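# Place the wooden crate onto its stand

## Task

Set the wooden crate down on its stand, never letting it fall on the way.

## Robot and tools

Robot: two arms, left_arm and right_arm, each with a two-finger gripper. Base poses in the scene frame: left_arm at (-0.031, +0.253, +0.043) m, quat_wxyz (+1.000, 0, 0, +0.023); right_arm at (+0.026, -0.229, +0.004) m, quat_wxyz (+1.000, 0, 0, +0.003). A camera stand is fixed to the floor behind the arms. Loose objects may get a brief push from outside now and then.

Frames. Scene frame: origin at table-top height, halfway between the nominal bases, +z up, +x out over the table, left_arm on the +y side (unrelated to image left/right). Fixed cameras and the table use the scene frame. Each arm's printed hand pose, velocities, targets and wrist-camera poses use that arm's own base frame. Printed positions and orientations may be off by a few cm, worse at long reach. Gripper axes: fingers point along +z, open and close along y. end_effector_position is the point between the pads, about 1 cm short of the tips.

execute_actions(actions, cameras). actions is a list of actions; each action is a table of up to 15 rows, one row per 1/30 s step; a short table repeats its last row to fill 15 steps. Every row is one list of 14 numbers in [-1, 1] covering both arms: left dx, dy, dz, rx, ry, rz, opening, then right dx, dy, dz, rx, ry, rz, opening. dx..rz are offsets, not poses: measured from that arm's Hand target at the start of the action, along that arm's base axes, rotation about the Hand target position. Each row counts from that start, not from the previous row; a new action or call starts from the current Hand target, so a repeated offset moves further. Scale: 1.0 = 0.6 m or 180 degrees; rx, ry, rz form one rotation vector; translations longer than 1.0 are shortened along their line. Opening is absolute: +1 fully open (0.093 m), -1 closed. All six pose zeros re-send the current Hand target; always send the opening you want, since 0 is a real command. Images return only for an empty actions list or when cameras names them (cam_high, cam_low, cam_left_wrist, cam_right_wrist, or "all"); an unknown name voids the call.

move(target, speed, blend, opening_speed, grip_force, blocking, cameras). target is one 14-number row or up to 15 rows, same layout, scale and base-frame axes; every row is an offset from the Hand targets at the move's start, not from the previous row. Paths are straight, end together, take at least 0.5 s and are cut at 10 s for the whole list. speed: m/s, 0.002 to 2.9, default 0.25 (turns up to twice that in rad/s), one value or one per target. blend: corner-rounding radius in m per target; 0 means stop at it. opening_speed: per second on the -1..+1 scale, at least 0.2. grip_force: N per pad, 10 to 50, one value or one per arm; it persists, and lower values close slowly (about 4 s at 40, 16 s at 10 from fully open). blocking=false returns after about 0.5 s while the move runs. Paths do not avoid obstacles or the other arm; faster moves lag, stray and hit harder; avoid paths passing near an arm's own base. The result adds a move: line: done, off_target, moving, held, fault, plus limits (paced = pose clipped, held = steps withheld). done means within 10 mm and 2 degrees; it says nothing about contact.

wait(seconds 0 to 10): the scene runs with last commands held; returns early if a running move ends. stop: brakes a running move. zoom_image(camera, region [x0, y0, x1, y1] pixels, top-left origin, at most 504x504): magnifies the newest image of that camera (all are 896x504). finished_scene(scene): ends the current scene, giving its number; irreversible; the crate must stay on the stand with the robot off it.

Results: per arm end_effector_position (m) and end_effector_quat_wxyz in base frame, Hand target (your last commanded pose after clipping; next offsets count from it), grip_measured (+1 open, -1 closed), Joint positions (gripper gap in m last), Joint torques, Joint velocities (may be omitted when all are within noise), Tool commands, motor temperatures. The controller limits commanded orientation to 40 degrees from the measured one per step. Friction and weight can leave the gripper short, low or tilted; check after each move, correct tilt, and send any remaining gap as an offset. An arm blocked by contact keeps pushing until you command a target back past its gripper.

Gripping: pads meet near -0.94; each mm of object width adds about 0.0208 to that reading; readings may be up to 0.02 high per gripper. For a firm hold on a rigid flat-sided object send at least 0.24 below its width reading; keep sending that value to hold; release with a value well above the width reading. Avoid a sudden large jump far below the width reading (brief force spike). Pads push about 50-65 N.

Avoid: dropping the crate or releasing it while moving, anything leaving the table, fast impacts or hard presses on the table or fixtures, arm-to-arm contact (can fail immediately, including gripping the other arm's fingers), strain on wrist-camera cables, and motor overheating from long holds, stretched poses or pushing at unreachable targets (MOTOR HOT at 75 °C, fault fold at 90 °C, arm collapse at 100 °C). Joint ranges (rad): waist -2.618..3.054, shoulder 0..3.142, elbow 0..3.142 (straight 2.901), wrist pitch -1.571..1.571, wrist yaw -1.571..1.571, wrist roll -2.094..2.094.

Each tool is called after "Request:" by a JSON object that holds its "method" and its "body", one argument or row to a line.

## Session

Request:
{"method": "execute_actions", "body": {
  "actions": []
}}

Scene clock: 0.00 s.
left_arm: end_effector_position=(+0.2354, -0.1173, +0.3329) grip_measured=+1.000 end_effector_quat_wxyz=(+0.602, +0.039, +0.729, -0.323) | right_arm: end_effector_position=(+0.1983, -0.0984, +0.3815) grip_measured=+1.000 end_effector_quat_wxyz=(+0.634, +0.314, +0.673, -0.217)
Joint positions: left_arm=[-0.316 0.529 0.705 -0.244 0.23 -0.424 0.093] | right_arm=[0.226 0.606 0.996 -0.576 0.985 0.264 0.093]
Joint velocities: within noise
Joint torques (N m): no reading
Motor temperatures (°C): left_arm=[28 33 35 36 27 29 28] | right_arm=[30 33 35 32 30 28 29]
Heat: left arm: 36 °C; right arm: 35 °C.
Hand target: left_arm +0.2342, -0.1169, +0.3441; +0.614, +0.041, +0.718, -0.326 | right_arm +0.1977, -0.0985, +0.3835; +0.635, +0.315, +0.671, -0.216
Tool commands: left_gripper/opening=+1.0 right_gripper/opening=+1.0

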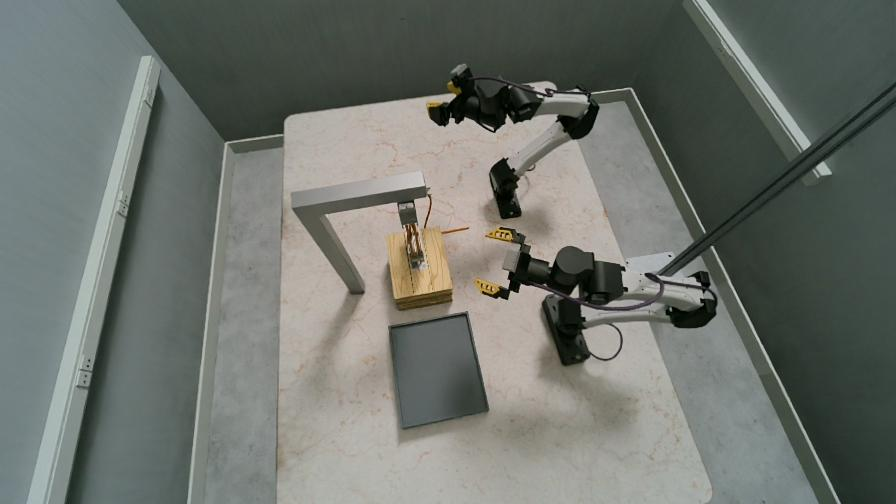

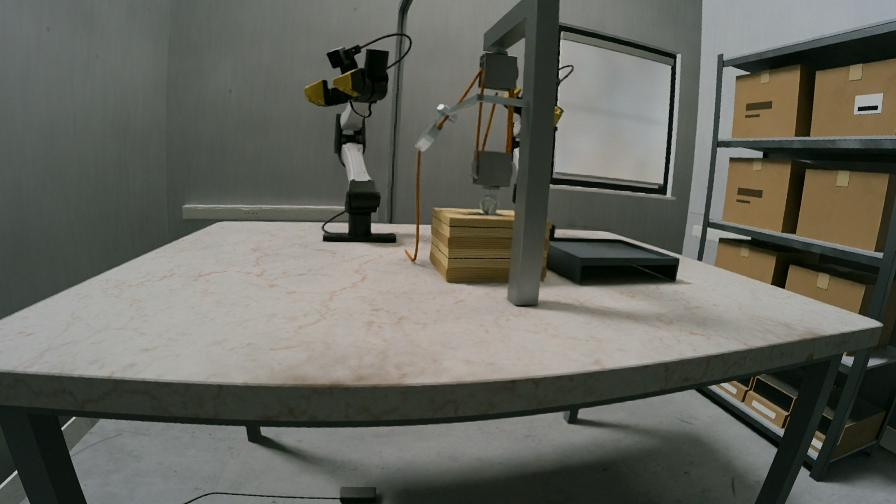

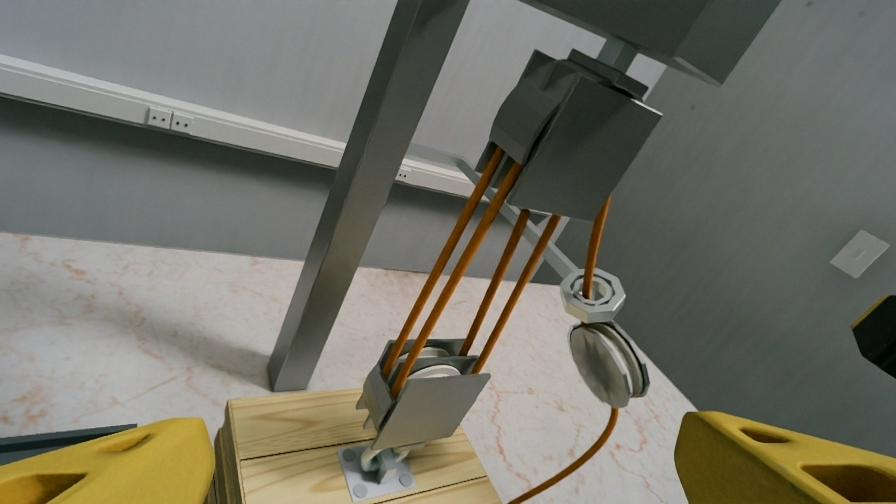

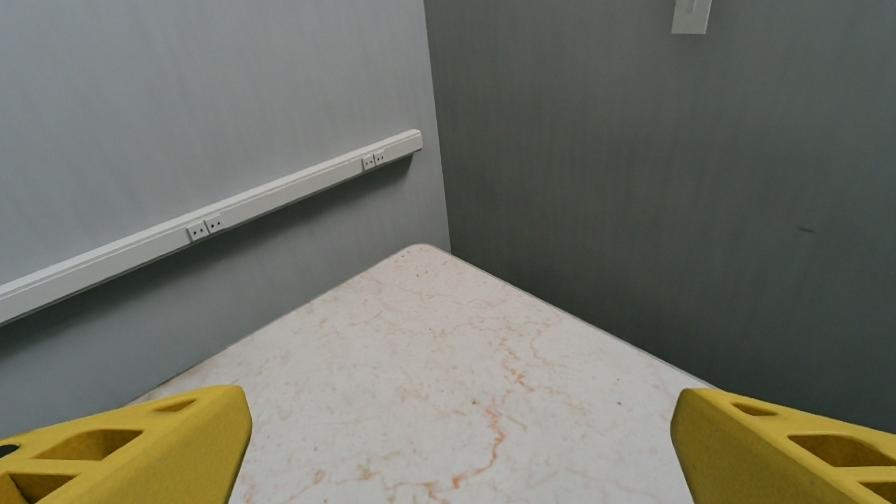

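Request:
{"method": "zoom_image", "body": {
  "camera": "cam_high",
  "region": [270, 150, 570, 440]
}}

Request:
{"method": "zoom_image", "body": {
  "camera": "cam_low",
  "region": [380, 0, 700, 320]
}}

Request:
{"method": "zoom_image", "body": {
  "camera": "cam_left_wrist",
  "region": [200, 0, 700, 504]
}}

Scaled by 1.680 from the camera's 896x504 image, which has a finer 1280x720 frame.

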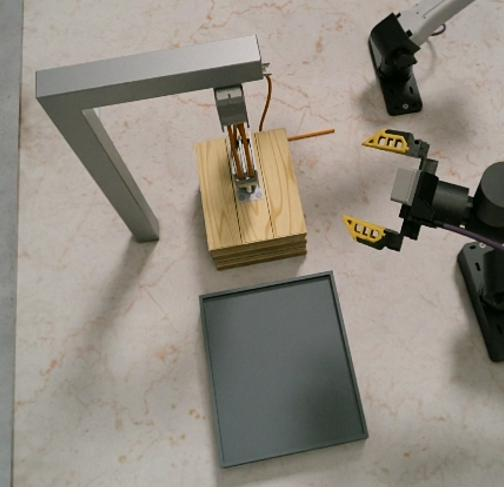

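Scaled by 1.575 from the camera's 896x504 image, which has a finer 1280x720 frame.

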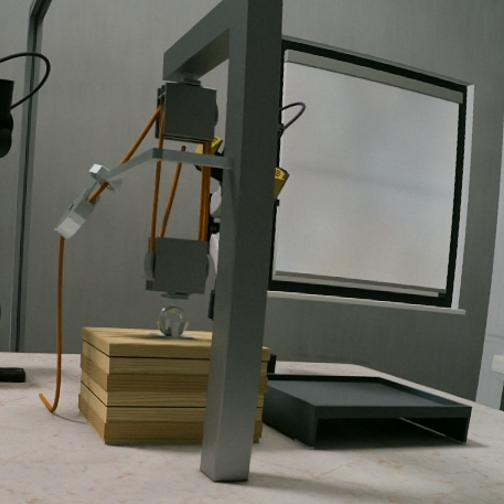

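Scaled by 1.000.

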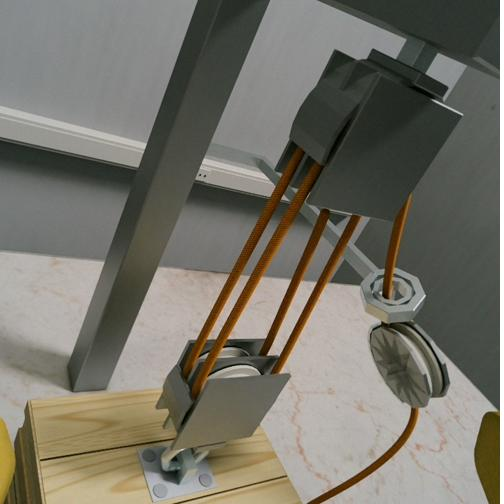

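Request:
{"method": "move", "body": {
  "target": [0,0,0,0,0,0,1,-0.08,0.25,-0.12,0.0535,0.2187,0.2488,1],
  "cameras": ["all"]
}}

Scene clock: 8.70 s.
left_arm: end_effector_position=(+0.2354, -0.1173, +0.3329) grip_measured=+1.000 end_effector_quat_wxyz=(+0.602, +0.039, +0.729, -0.323) | right_arm: end_effector_position=(+0.1526, +0.0497, +0.3093) grip_measured=+1.000 end_effector_quat_wxyz=(+0.391, -0.001, +0.920, +0.028)
Joint positions: left_arm=[-0.316 0.529 0.705 -0.244 0.23 -0.424 0.093] | right_arm=[0.916 0.803 1.377 -1.54 0.569 0.732 0.093]
Joint torques (N m): left_arm=[-0.2 0.51 8.58 2.52 -0.06 0.03] | right_arm=[0.4 1.99 6.15 1.25 0.26 -0.08]
Heat: left arm: 40 °C; right arm: 36 °C.
Hand target: left_arm +0.2342, -0.1169, +0.3441; +0.614, +0.041, +0.718, -0.326 | right_arm +0.1497, +0.0515, +0.3115; +0.384, +0.002, +0.923, +0.001
Off the commanded pose: left_arm 0.011 m, 2 deg | right_arm 0.004 m, 3 deg.
joint sent to its limit (right arm) — joint 4 (wrist pitch), lower limit. The joint targets are off in orientation, not in position.
move: off_target (left_arm, right_arm)

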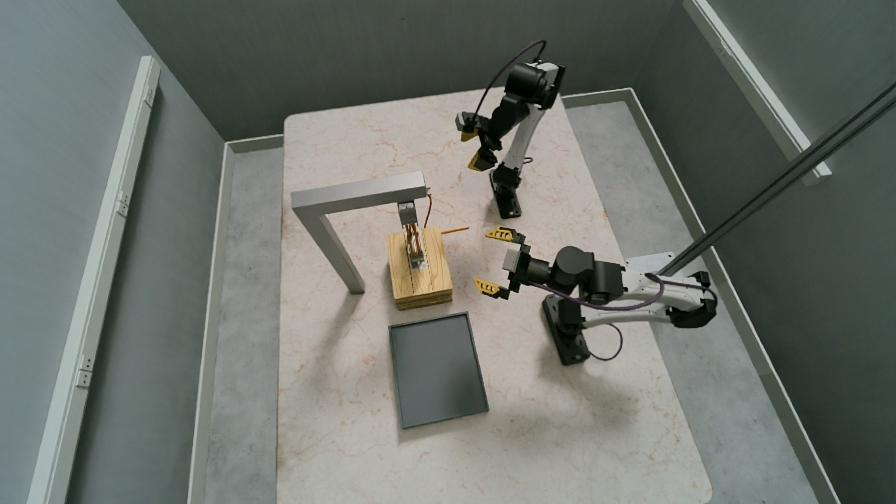

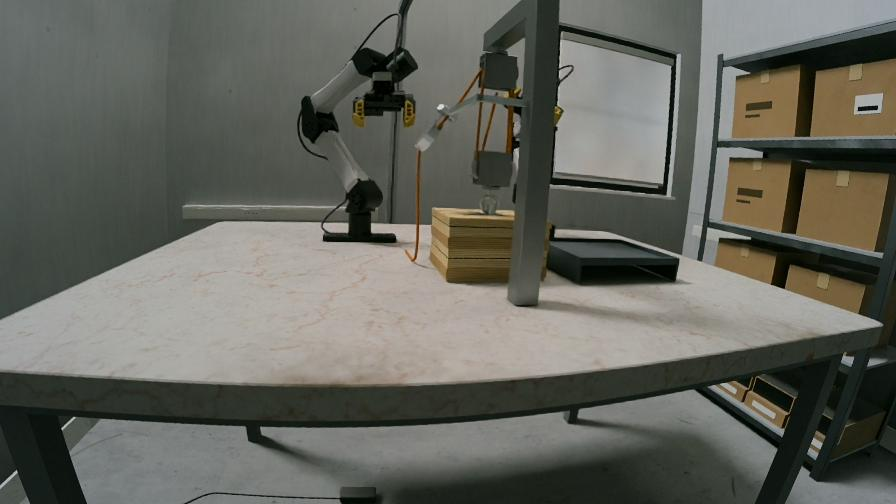

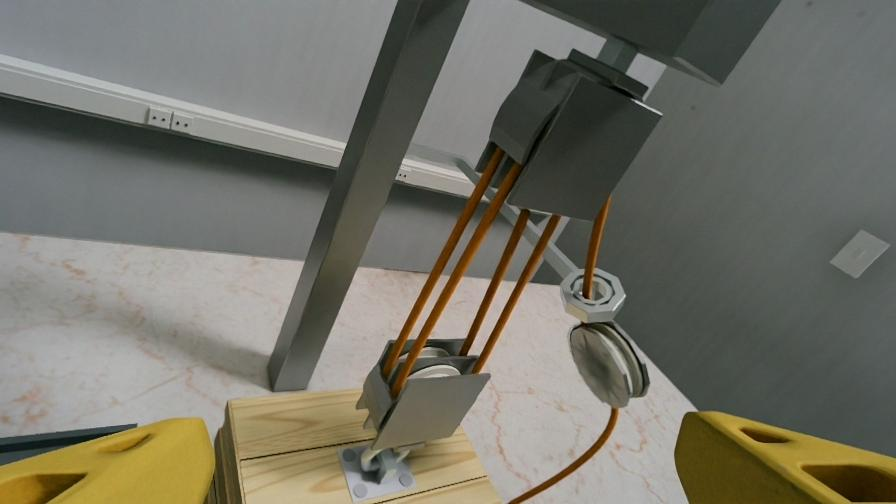

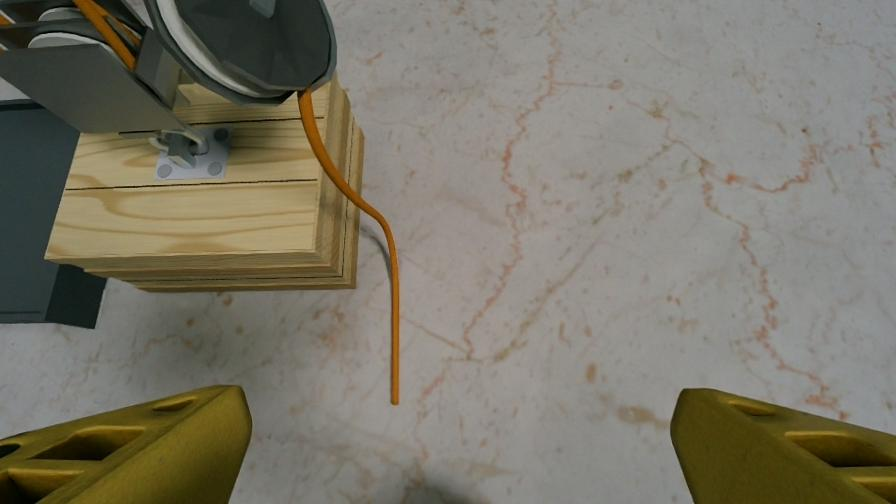

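Request:
{"method": "move", "body": {
  "target": [0,0,0,0,0,0,1,-0.016,-0.002,-0.08,0.042,-0.1335,0.1914,1],
  "cameras": ["cam_high","cam_low","cam_right_wrist"]
}}

Scene clock: 24.30 s.
left_arm: end_effector_position=(+0.2354, -0.1173, +0.3329) grip_measured=+1.000 end_effector_quat_wxyz=(+0.602, +0.039, +0.729, -0.323) | right_arm: end_effector_position=(+0.1391, +0.0503, +0.2598) grip_measured=+1.000 end_effector_quat_wxyz=(+0.546, -0.243, +0.782, +0.180)
Joint positions: left_arm=[-0.316 0.529 0.705 -0.244 0.23 -0.424 0.093] | right_arm=[1.808 0.181 0.906 -1.494 1.061 0.719 0.093]
Joint torques (N m): left_arm=[-0.1 0.58 8.53 2.53 -0.06 0.02] | right_arm=[0.4 6.41 5.41 1.32 0.61 0.12]
Motor temperatures (°C): left_arm=[28 32 41 44 27 29 27] | right_arm=[30 32 36 33 30 28 29]
Heat: left arm: 44 °C; right arm: 36 °C.
Hand target: left_arm +0.2342, -0.1169, +0.3441; +0.614, +0.041, +0.718, -0.326 | right_arm +0.1401, +0.0503, +0.2635; +0.546, -0.245, +0.782, +0.174
Off the commanded pose: left_arm 0.011 m, 2 deg | right_arm 0.004 m, 1 deg.
shoulder posture changed (right arm): the wrist came as close to joint 1's axis as it can, and the arm is now in the other of its two shoulder postures.
move: off_target (left_arm)
Images, in order (width x height): cam_high 896x504, cam_low 896x504, cam_right_wrist 896x504.

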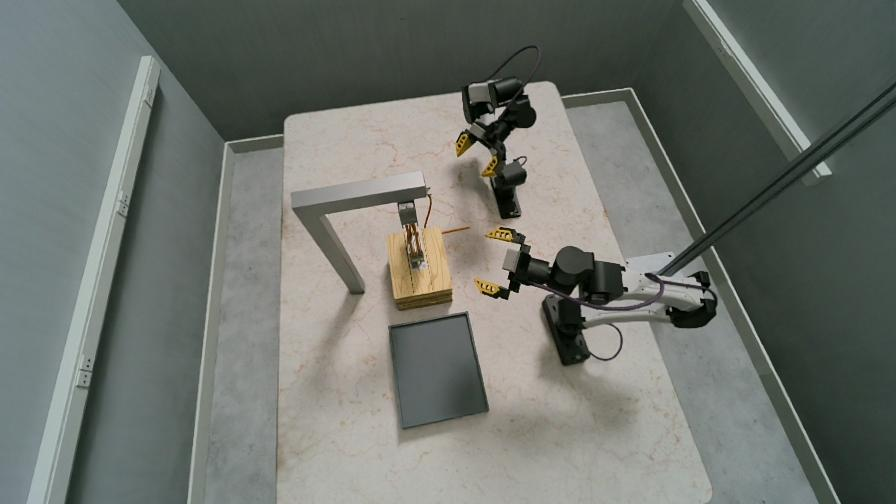

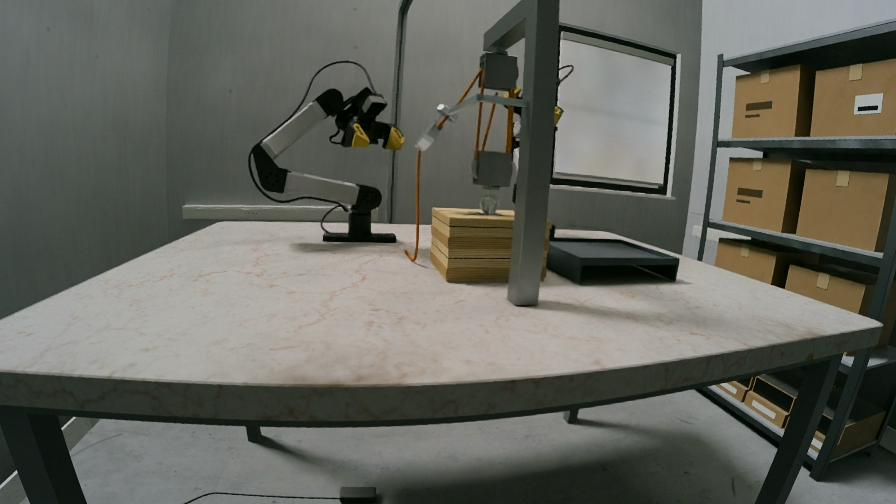

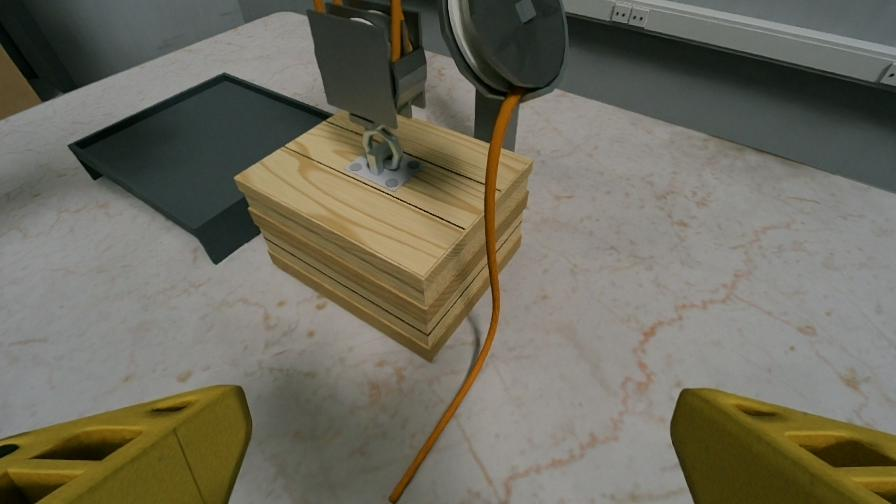

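Request:
{"method": "move", "body": {
  "target": [0,0,0,0,0,0,1,-0.04,0.2,0.04,0,0,0,1]
}}

Scene clock: 34.33 s.
left_arm: end_effector_position=(+0.2354, -0.1173, +0.3329) grip_measured=+1.000 end_effector_quat_wxyz=(+0.602, +0.039, +0.729, -0.323) | right_arm: end_effector_position=(+0.1160, +0.1695, +0.2855) grip_measured=+1.000 end_effector_quat_wxyz=(+0.548, -0.250, +0.782, +0.163)
Joint positions: left_arm=[-0.316 0.529 0.705 -0.244 0.23 -0.424 0.093] | right_arm=[1.748 0.633 0.906 -1.008 1.027 0.638 0.093]
Joint torques (N m): left_arm=[-0.13 0.55 8.58 2.53 -0.05 0.01] | right_arm=[-0.83 0.43 5.64 1.73 0.35 -0.06]
Heat: left arm: 45 °C; right arm: 37 °C.
Hand target: left_arm +0.2342, -0.1169, +0.3441; +0.614, +0.041, +0.718, -0.326 | right_arm +0.1161, +0.1703, +0.2874; +0.546, -0.245, +0.782, +0.174
Off the commanded pose: left_arm 0.011 m, 2 deg | right_arm 0.002 m, 1 deg.
shoulder posture changed (right arm): the wrist came as close to joint 1's axis as it can, and the arm is now in the other of its two shoulder postures.
move: off_target (left_arm)

Request:
{"method": "move", "body": {
  "target": [
    [0,0,0,0,0,0,1,0.123,0,-0.062,0,0,0,1],
    [0,0,0,0,0,0,1,0.2065,-0.184,-0.1457,0,0,0,1]
  ],
  "blend": 0.03,
  "speed": 0.15,
  "cameras": ["cam_low","cam_right_wrist"]
}}

Scene clock: 39.73 s.
left_arm: end_effector_position=(+0.2354, -0.1173, +0.3329) grip_measured=+1.000 end_effector_quat_wxyz=(+0.602, +0.039, +0.729, -0.323) | right_arm: end_effector_position=(+0.2377, +0.0604, +0.1966) grip_measured=+1.000 end_effector_quat_wxyz=(+0.540, -0.238, +0.788, +0.176)
Joint positions: left_arm=[-0.316 0.529 0.705 -0.244 0.23 -0.424 0.093] | right_arm=[-0.266 0.581 0.484 -0.439 -0.801 -0.381 0.093]
Joint torques (N m): left_arm=[-0.17 0.55 8.59 2.48 -0.05 0.01] | right_arm=[-0.69 1.1 6.8 2.01 -0.38 -0.11]
Heat: left arm: 45 °C; right arm: 37 °C.
Hand target: left_arm +0.2342, -0.1169, +0.3441; +0.614, +0.041, +0.718, -0.326 | right_arm +0.2400, +0.0599, +0.2000; +0.546, -0.245, +0.782, +0.174
Off the commanded pose: left_arm 0.011 m, 2 deg | right_arm 0.004 m, 1 deg.
move: off_target (left_arm)
Images, in order (width x height): cam_low 896x504, cam_right_wrist 896x504.

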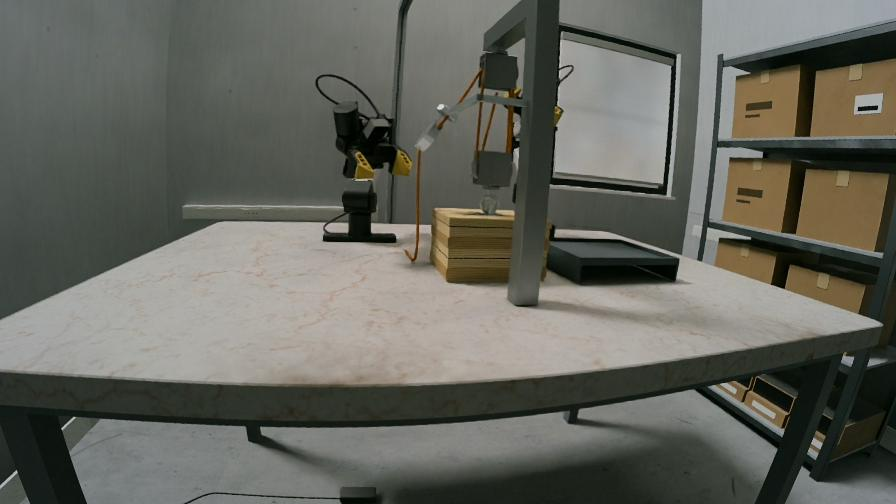

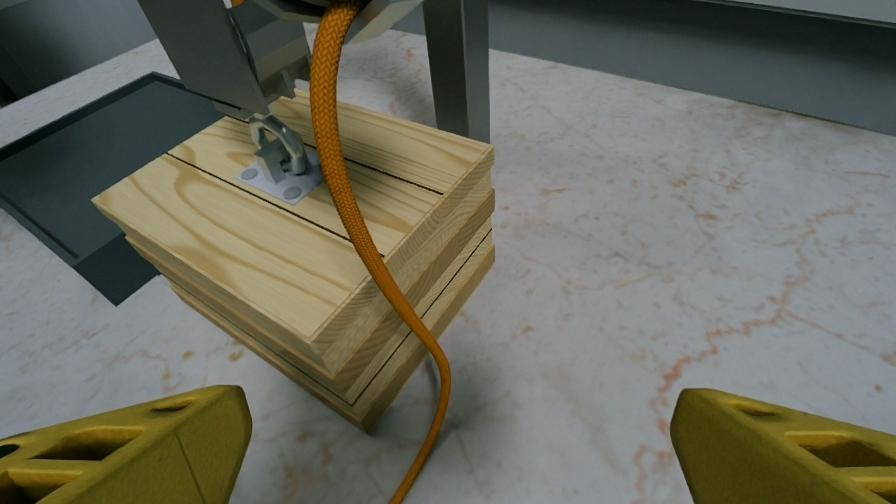

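Request:
{"method": "move", "body": {
  "target": [
    [0,0,0,0,0,0,1,0.058,0.094,0.008,0,0,0,1],
    [0,0,0,0,0,0,1,0.058,0.094,0.008,0,0,0,-1]
  ],
  "speed": 0.1,
  "cameras": ["cam_low","cam_right_wrist"]
}}

Scene clock: 43.30 s.
left_arm: end_effector_position=(+0.2354, -0.1173, +0.3329) grip_measured=+1.000 end_effector_quat_wxyz=(+0.602, +0.039, +0.729, -0.323) | right_arm: end_effector_position=(+0.2708, +0.1151, +0.1973) grip_measured=-0.964 end_effector_quat_wxyz=(+0.537, -0.246, +0.788, +0.176)
Joint positions: left_arm=[-0.316 0.529 0.705 -0.244 0.23 -0.424 0.093] | right_arm=[0.166 0.739 0.484 -0.153 -0.421 -0.162 0]
Joint torques (N m): left_arm=[-0.2 0.57 8.51 2.52 -0.04 0.03] | right_arm=[0.43 -0.06 7.88 2.26 0.03 0.06]
Heat: left arm: 45 °C; right arm: 38 °C.
Hand target: left_arm +0.2342, -0.1169, +0.3441; +0.614, +0.041, +0.718, -0.326 | right_arm +0.2748, +0.1163, +0.2048; +0.546, -0.245, +0.782, +0.174
Off the commanded pose: left_arm 0.011 m, 2 deg | right_arm 0.009 m, 1 deg.
move: off_target (left_arm)
Images, in order (width x height): cam_low 896x504, cam_right_wrist 896x504.

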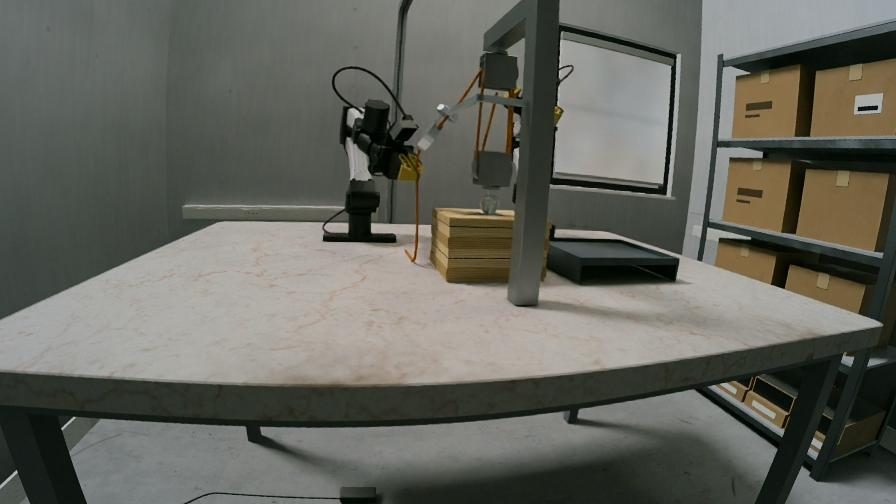

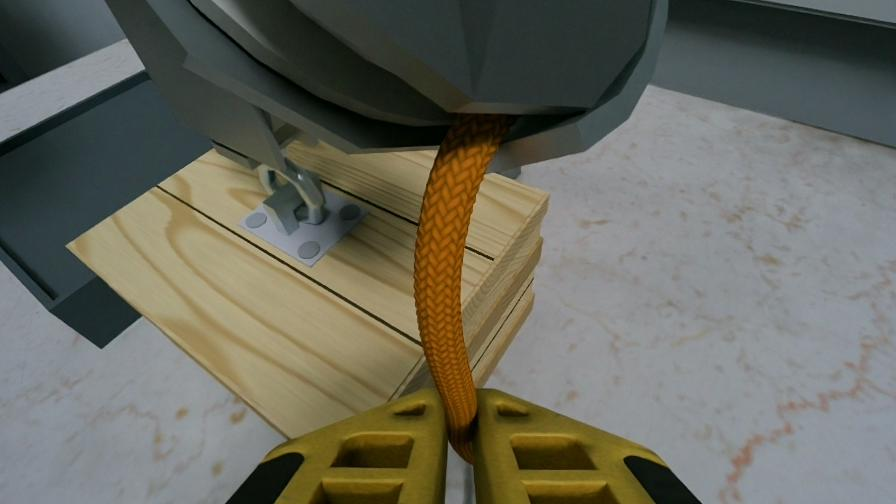

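Request:
{"method": "move", "body": {
  "target": [0,0,0,0,0,0,1,-0.033,-0.277,-0.075,-0.108,0.127,0.0516,-1],
  "speed": 0.06,
  "cameras": ["all"]
}}

Scene clock: 52.13 s.
left_arm: end_effector_position=(+0.2354, -0.1173, +0.3329) grip_measured=+1.000 end_effector_quat_wxyz=(+0.602, +0.039, +0.729, -0.323) | right_arm: end_effector_position=(+0.2656, +0.0242, +0.2308) grip_measured=-0.968 end_effector_quat_wxyz=(+0.463, -0.393, +0.758, +0.238)
Joint positions: left_arm=[-0.316 0.529 0.705 -0.244 0.23 -0.424 0.093] | right_arm=[-0.501 1.246 1.071 -1.172 -1.082 -1.324 0]
Joint torques (N m): left_arm=[-0.12 0.53 8.55 2.55 -0.07 0.02] | right_arm=[-9.42 -0.29 4.29 0.4 3.4 -0.09]
Heat: left arm: 46 °C; right arm: 39 °C.
Hand target: left_arm +0.2342, -0.1169, +0.3441; +0.614, +0.041, +0.718, -0.326 | right_arm +0.2549, -0.0499, +0.1597; +0.317, -0.355, +0.870, +0.128
Off the commanded pose: left_arm 0.011 m, 2 deg | right_arm 0.103 m, 25 deg.
move: off_target (left_arm, right_arm)

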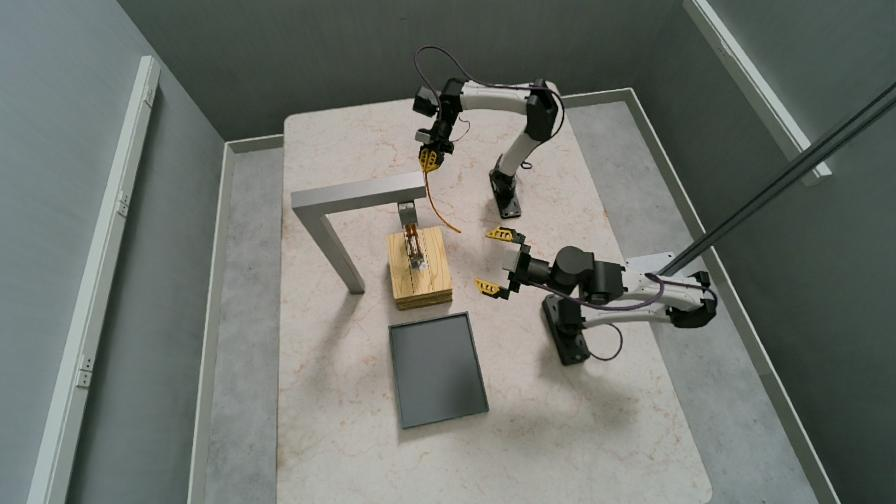

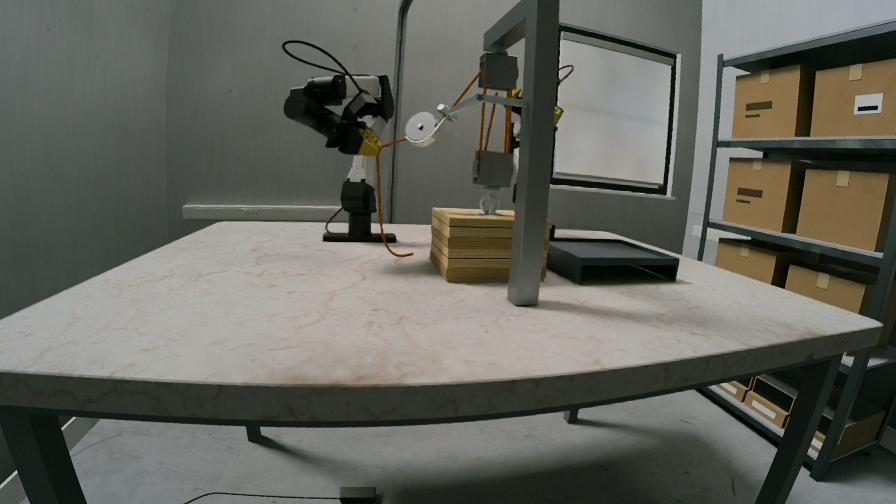

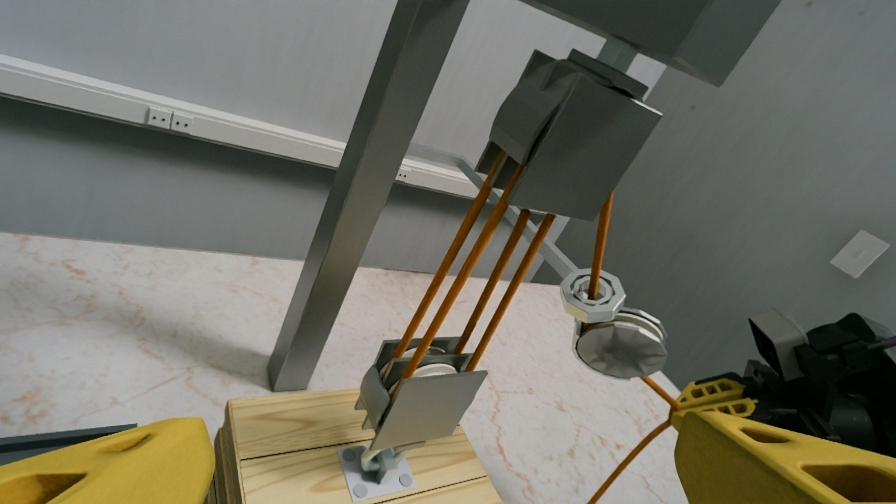

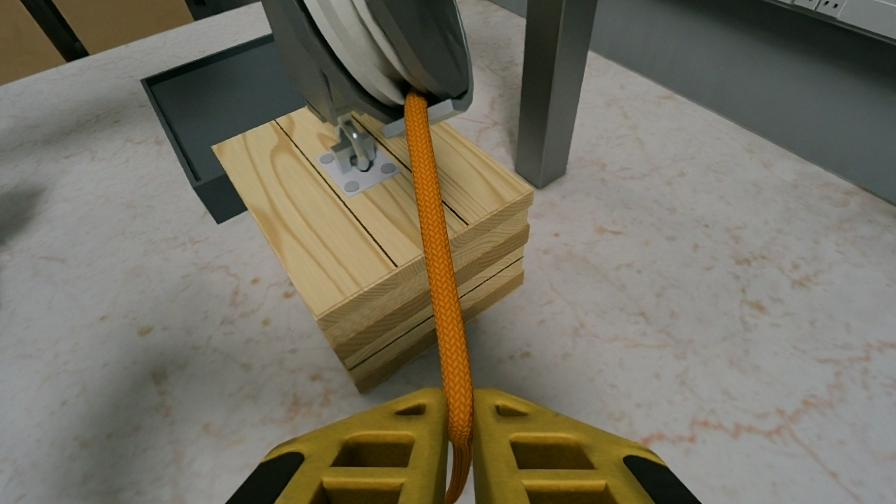

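Request:
{"method": "move", "body": {
  "target": [0,0,0,0,0,0,1,0,-0.1,-0.02,0,0,0,-1],
  "speed": 0.06,
  "cameras": ["cam_low","cam_left_wrist","cam_right_wrist"]
}}

Scene clock: 56.50 s.
left_arm: end_effector_position=(+0.2354, -0.1173, +0.3329) grip_measured=+1.000 end_effector_quat_wxyz=(+0.602, +0.039, +0.729, -0.323) | right_arm: end_effector_position=(+0.2615, -0.0176, +0.2240) grip_measured=-0.968 end_effector_quat_wxyz=(+0.430, -0.332, +0.784, +0.300)
Joint positions: left_arm=[-0.316 0.529 0.705 -0.244 0.23 -0.424 0.093] | right_arm=[-0.674 1.48 1.223 -1.532 -1.091 -1.607 0]
Joint torques (N m): left_arm=[-0.16 0.58 8.57 2.52 -0.04 0.01] | right_arm=[-12.01 -0.54 5.94 1.76 3.33 -0.04]
Heat: left arm: 46 °C; right arm: 39 °C.
Hand target: left_arm +0.2342, -0.1169, +0.3441; +0.614, +0.041, +0.718, -0.326 | right_arm +0.2550, -0.1099, +0.1479; +0.317, -0.356, +0.870, +0.128
Off the commanded pose: left_arm 0.011 m, 2 deg | right_arm 0.120 m, 26 deg.
move: off_target (left_arm, right_arm)
Images, in order (width x height): cam_low 896x504, cam_left_wrist 896x504, cam_right_wrist 896x504.

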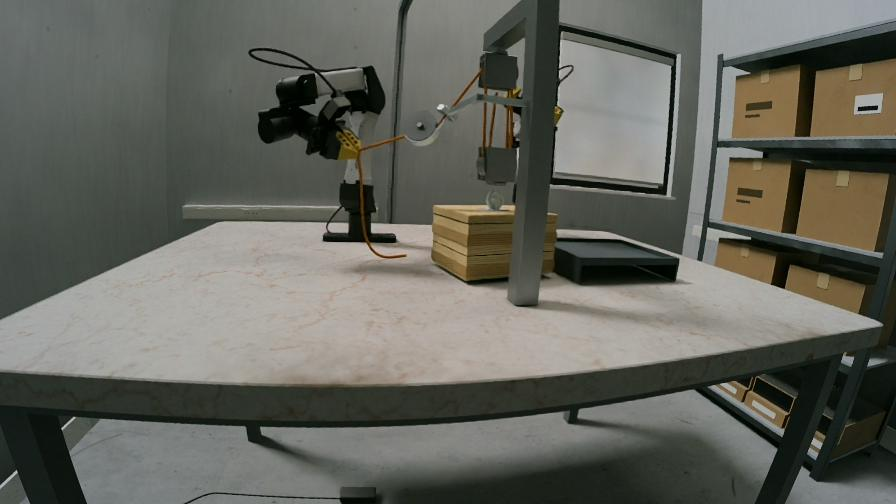

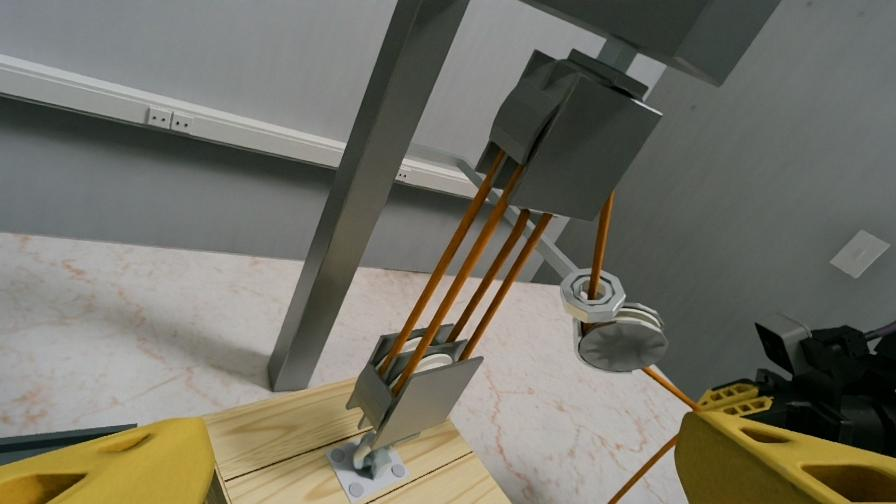

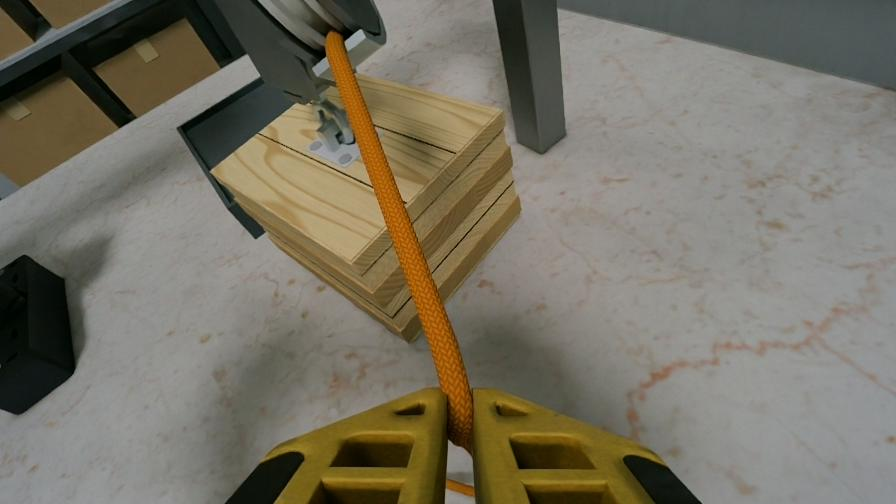

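Request:
{"method": "move", "body": {
  "target": [0,0,0,0,0,0,1,0,-0.25,0.0,0,0,0,-1],
  "speed": 0.06,
  "cameras": ["cam_high","cam_low","cam_left_wrist","cam_right_wrist"]
}}

Scene clock: 62.00 s.
left_arm: end_effector_position=(+0.2354, -0.1173, +0.3329) grip_measured=+1.000 end_effector_quat_wxyz=(+0.602, +0.039, +0.729, -0.323) | right_arm: end_effector_position=(+0.3042, -0.1709, +0.1971) grip_measured=-0.968 end_effector_quat_wxyz=(+0.424, -0.386, +0.801, +0.172)
Joint positions: left_arm=[-0.316 0.529 0.705 -0.244 0.23 -0.424 0.093] | right_arm=[-0.909 1.92 1.702 -1.588 -0.929 -1.926 0]
Joint torques (N m): left_arm=[-0.2 0.49 8.5 2.52 -0.04 0.02] | right_arm=[-14.17 -2.04 9.74 0.17 2.23 0.1]
Motor temperatures (°C): left_arm=[28 32 45 46 27 28 27] | right_arm=[34 32 39 34 35 27 30]
Heat: left arm: 46 °C; right arm: 39 °C.
Hand target: left_arm +0.2342, -0.1169, +0.3441; +0.614, +0.041, +0.718, -0.326 | right_arm +0.2550, -0.2599, +0.1479; +0.317, -0.356, +0.870, +0.128
Off the commanded pose: left_arm 0.011 m, 2 deg | right_arm 0.113 m, 16 deg.
joint read past its limit (right arm) — joint 4 (wrist pitch), lower limit.
joint sent to its limit (right arm) — joint 4 (wrist pitch), lower limit. The joint targets are off in position, not in orientation.
move: off_target (left_arm, right_arm)

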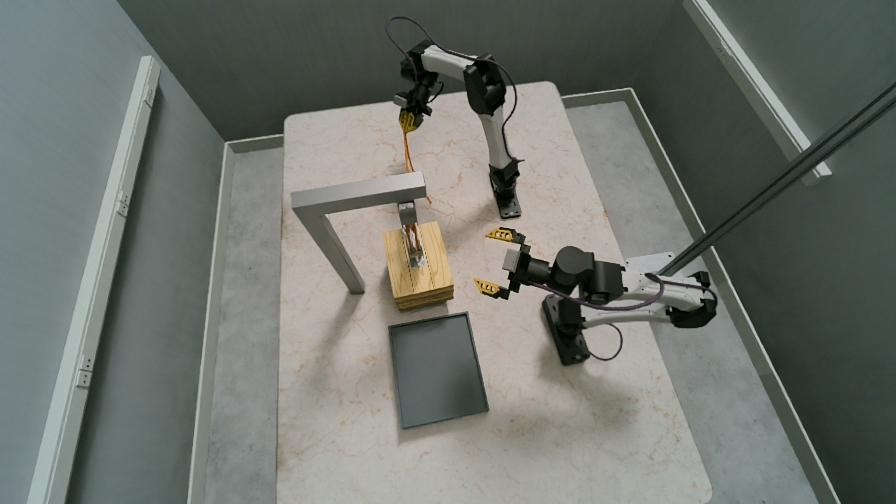

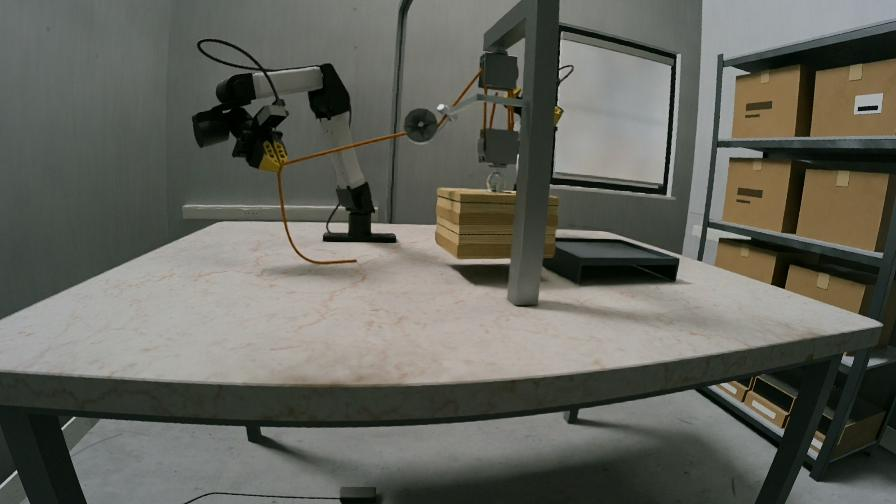

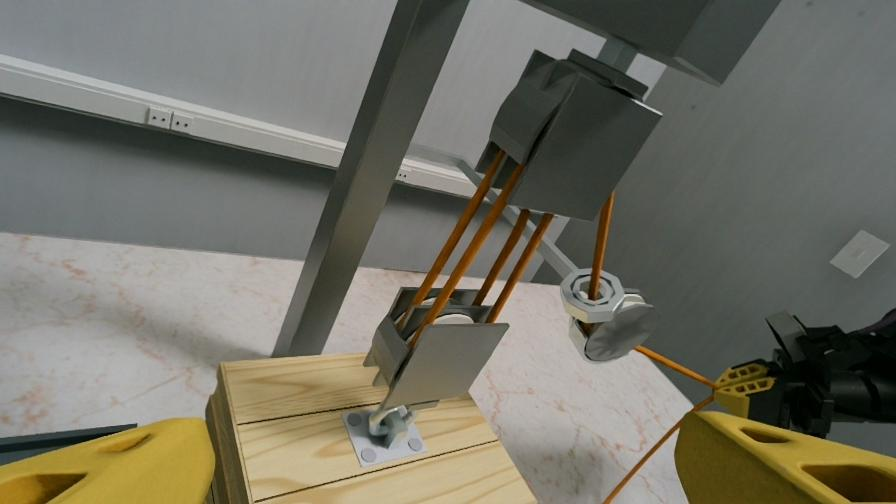

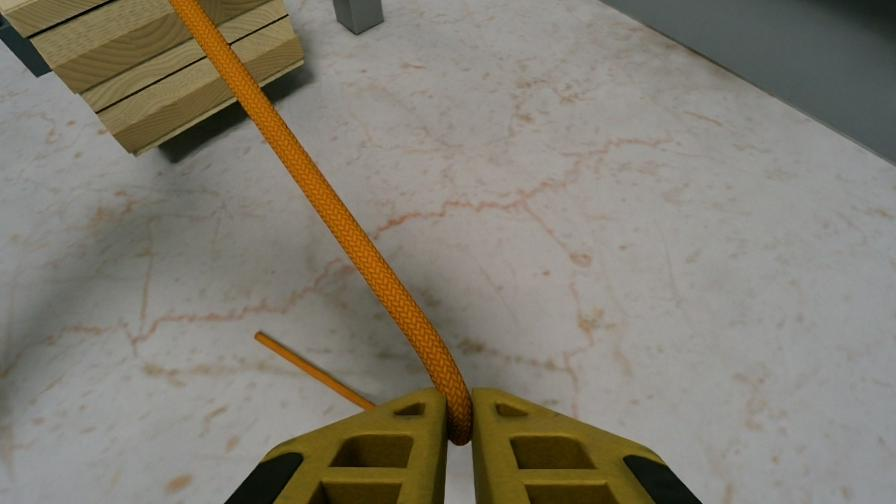

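Request:
{"method": "move", "body": {
  "target": [0,0,0,0,0,0,1,0,-0.3,0.0,0,0,0,-1],
  "speed": 0.06,
  "cameras": ["cam_high","cam_low","cam_left_wrist","cam_right_wrist"]
}}

Scene clock: 68.40 s.
left_arm: end_effector_position=(+0.2354, -0.1173, +0.3329) grip_measured=+1.000 end_effector_quat_wxyz=(+0.602, +0.039, +0.729, -0.323) | right_arm: end_effector_position=(+0.3342, -0.3431, +0.2055) grip_measured=-0.968 end_effector_quat_wxyz=(+0.463, -0.354, +0.813, +0.014)
Joint positions: left_arm=[-0.316 0.529 0.705 -0.244 0.23 -0.424 0.093] | right_arm=[-1.091 2.369 2.443 -1.588 -0.962 -1.882 0]
Joint torques (N m): left_arm=[-0.23 0.53 8.51 2.54 -0.05 0.03] | right_arm=[-15.02 -5.01 8.92 0.68 1.82 0.33]
Heat: left arm: 47 °C; right arm: 41 °C.
Hand target: left_arm +0.2342, -0.1169, +0.3441; +0.614, +0.041, +0.718, -0.326 | right_arm +0.2550, -0.4399, +0.1478; +0.317, -0.356, +0.870, +0.128
Off the commanded pose: left_arm 0.011 m, 2 deg | right_arm 0.138 m, 22 deg.
joint read past its limit (right arm) — joint 4 (wrist pitch), lower limit.
joint sent to its limit (right arm) — joint 4 (wrist pitch), lower limit. The joint targets are off in position and orientation.
move: off_target (left_arm, right_arm)

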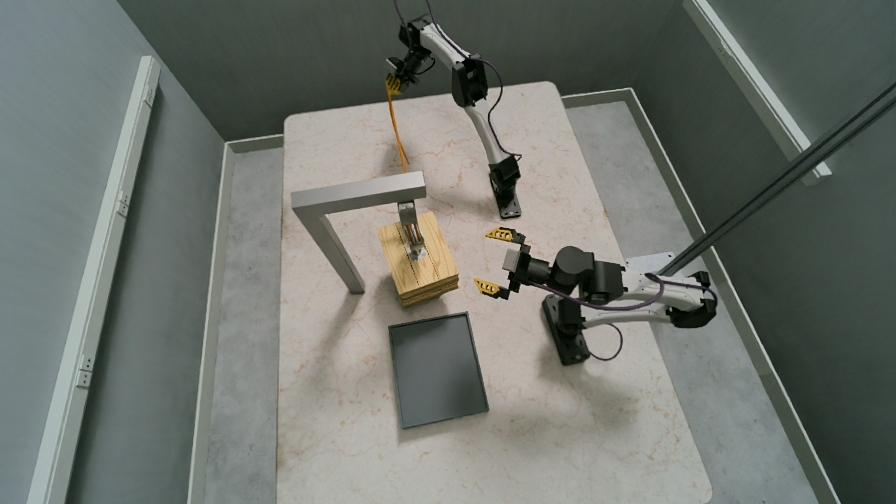

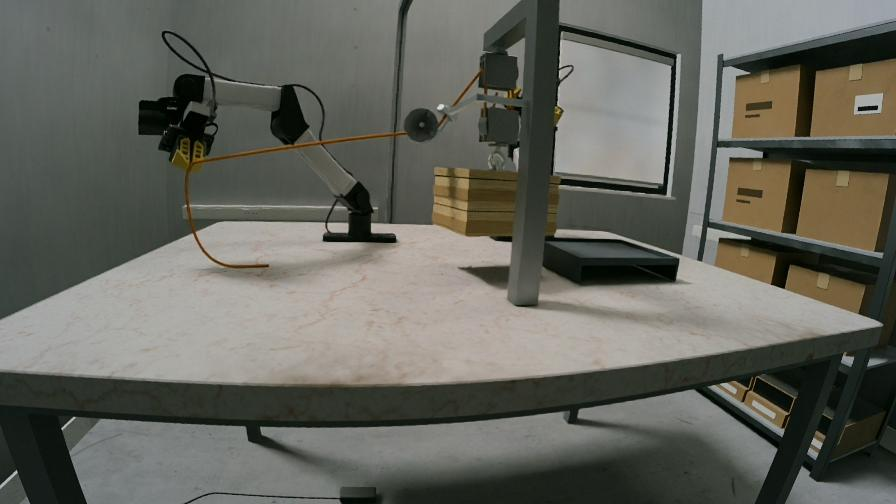

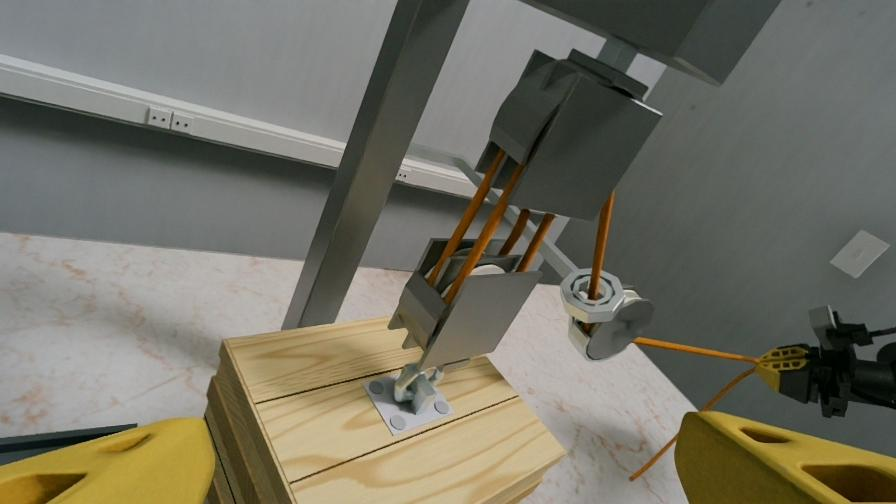

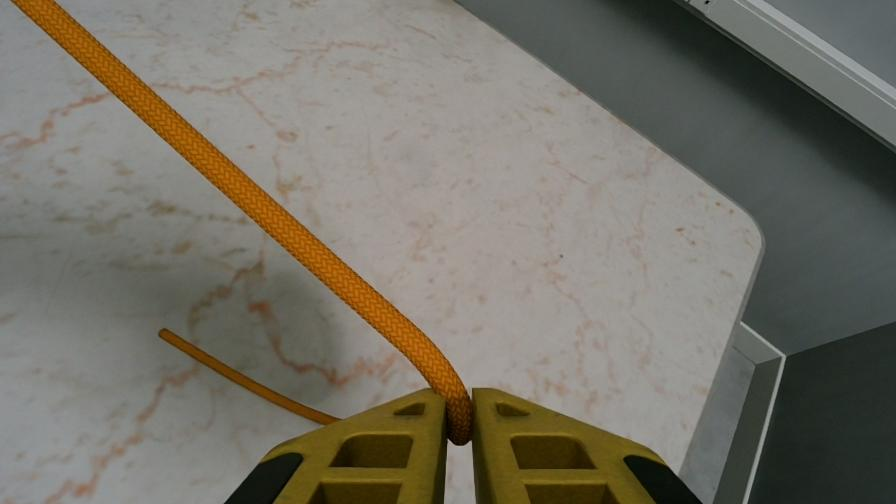

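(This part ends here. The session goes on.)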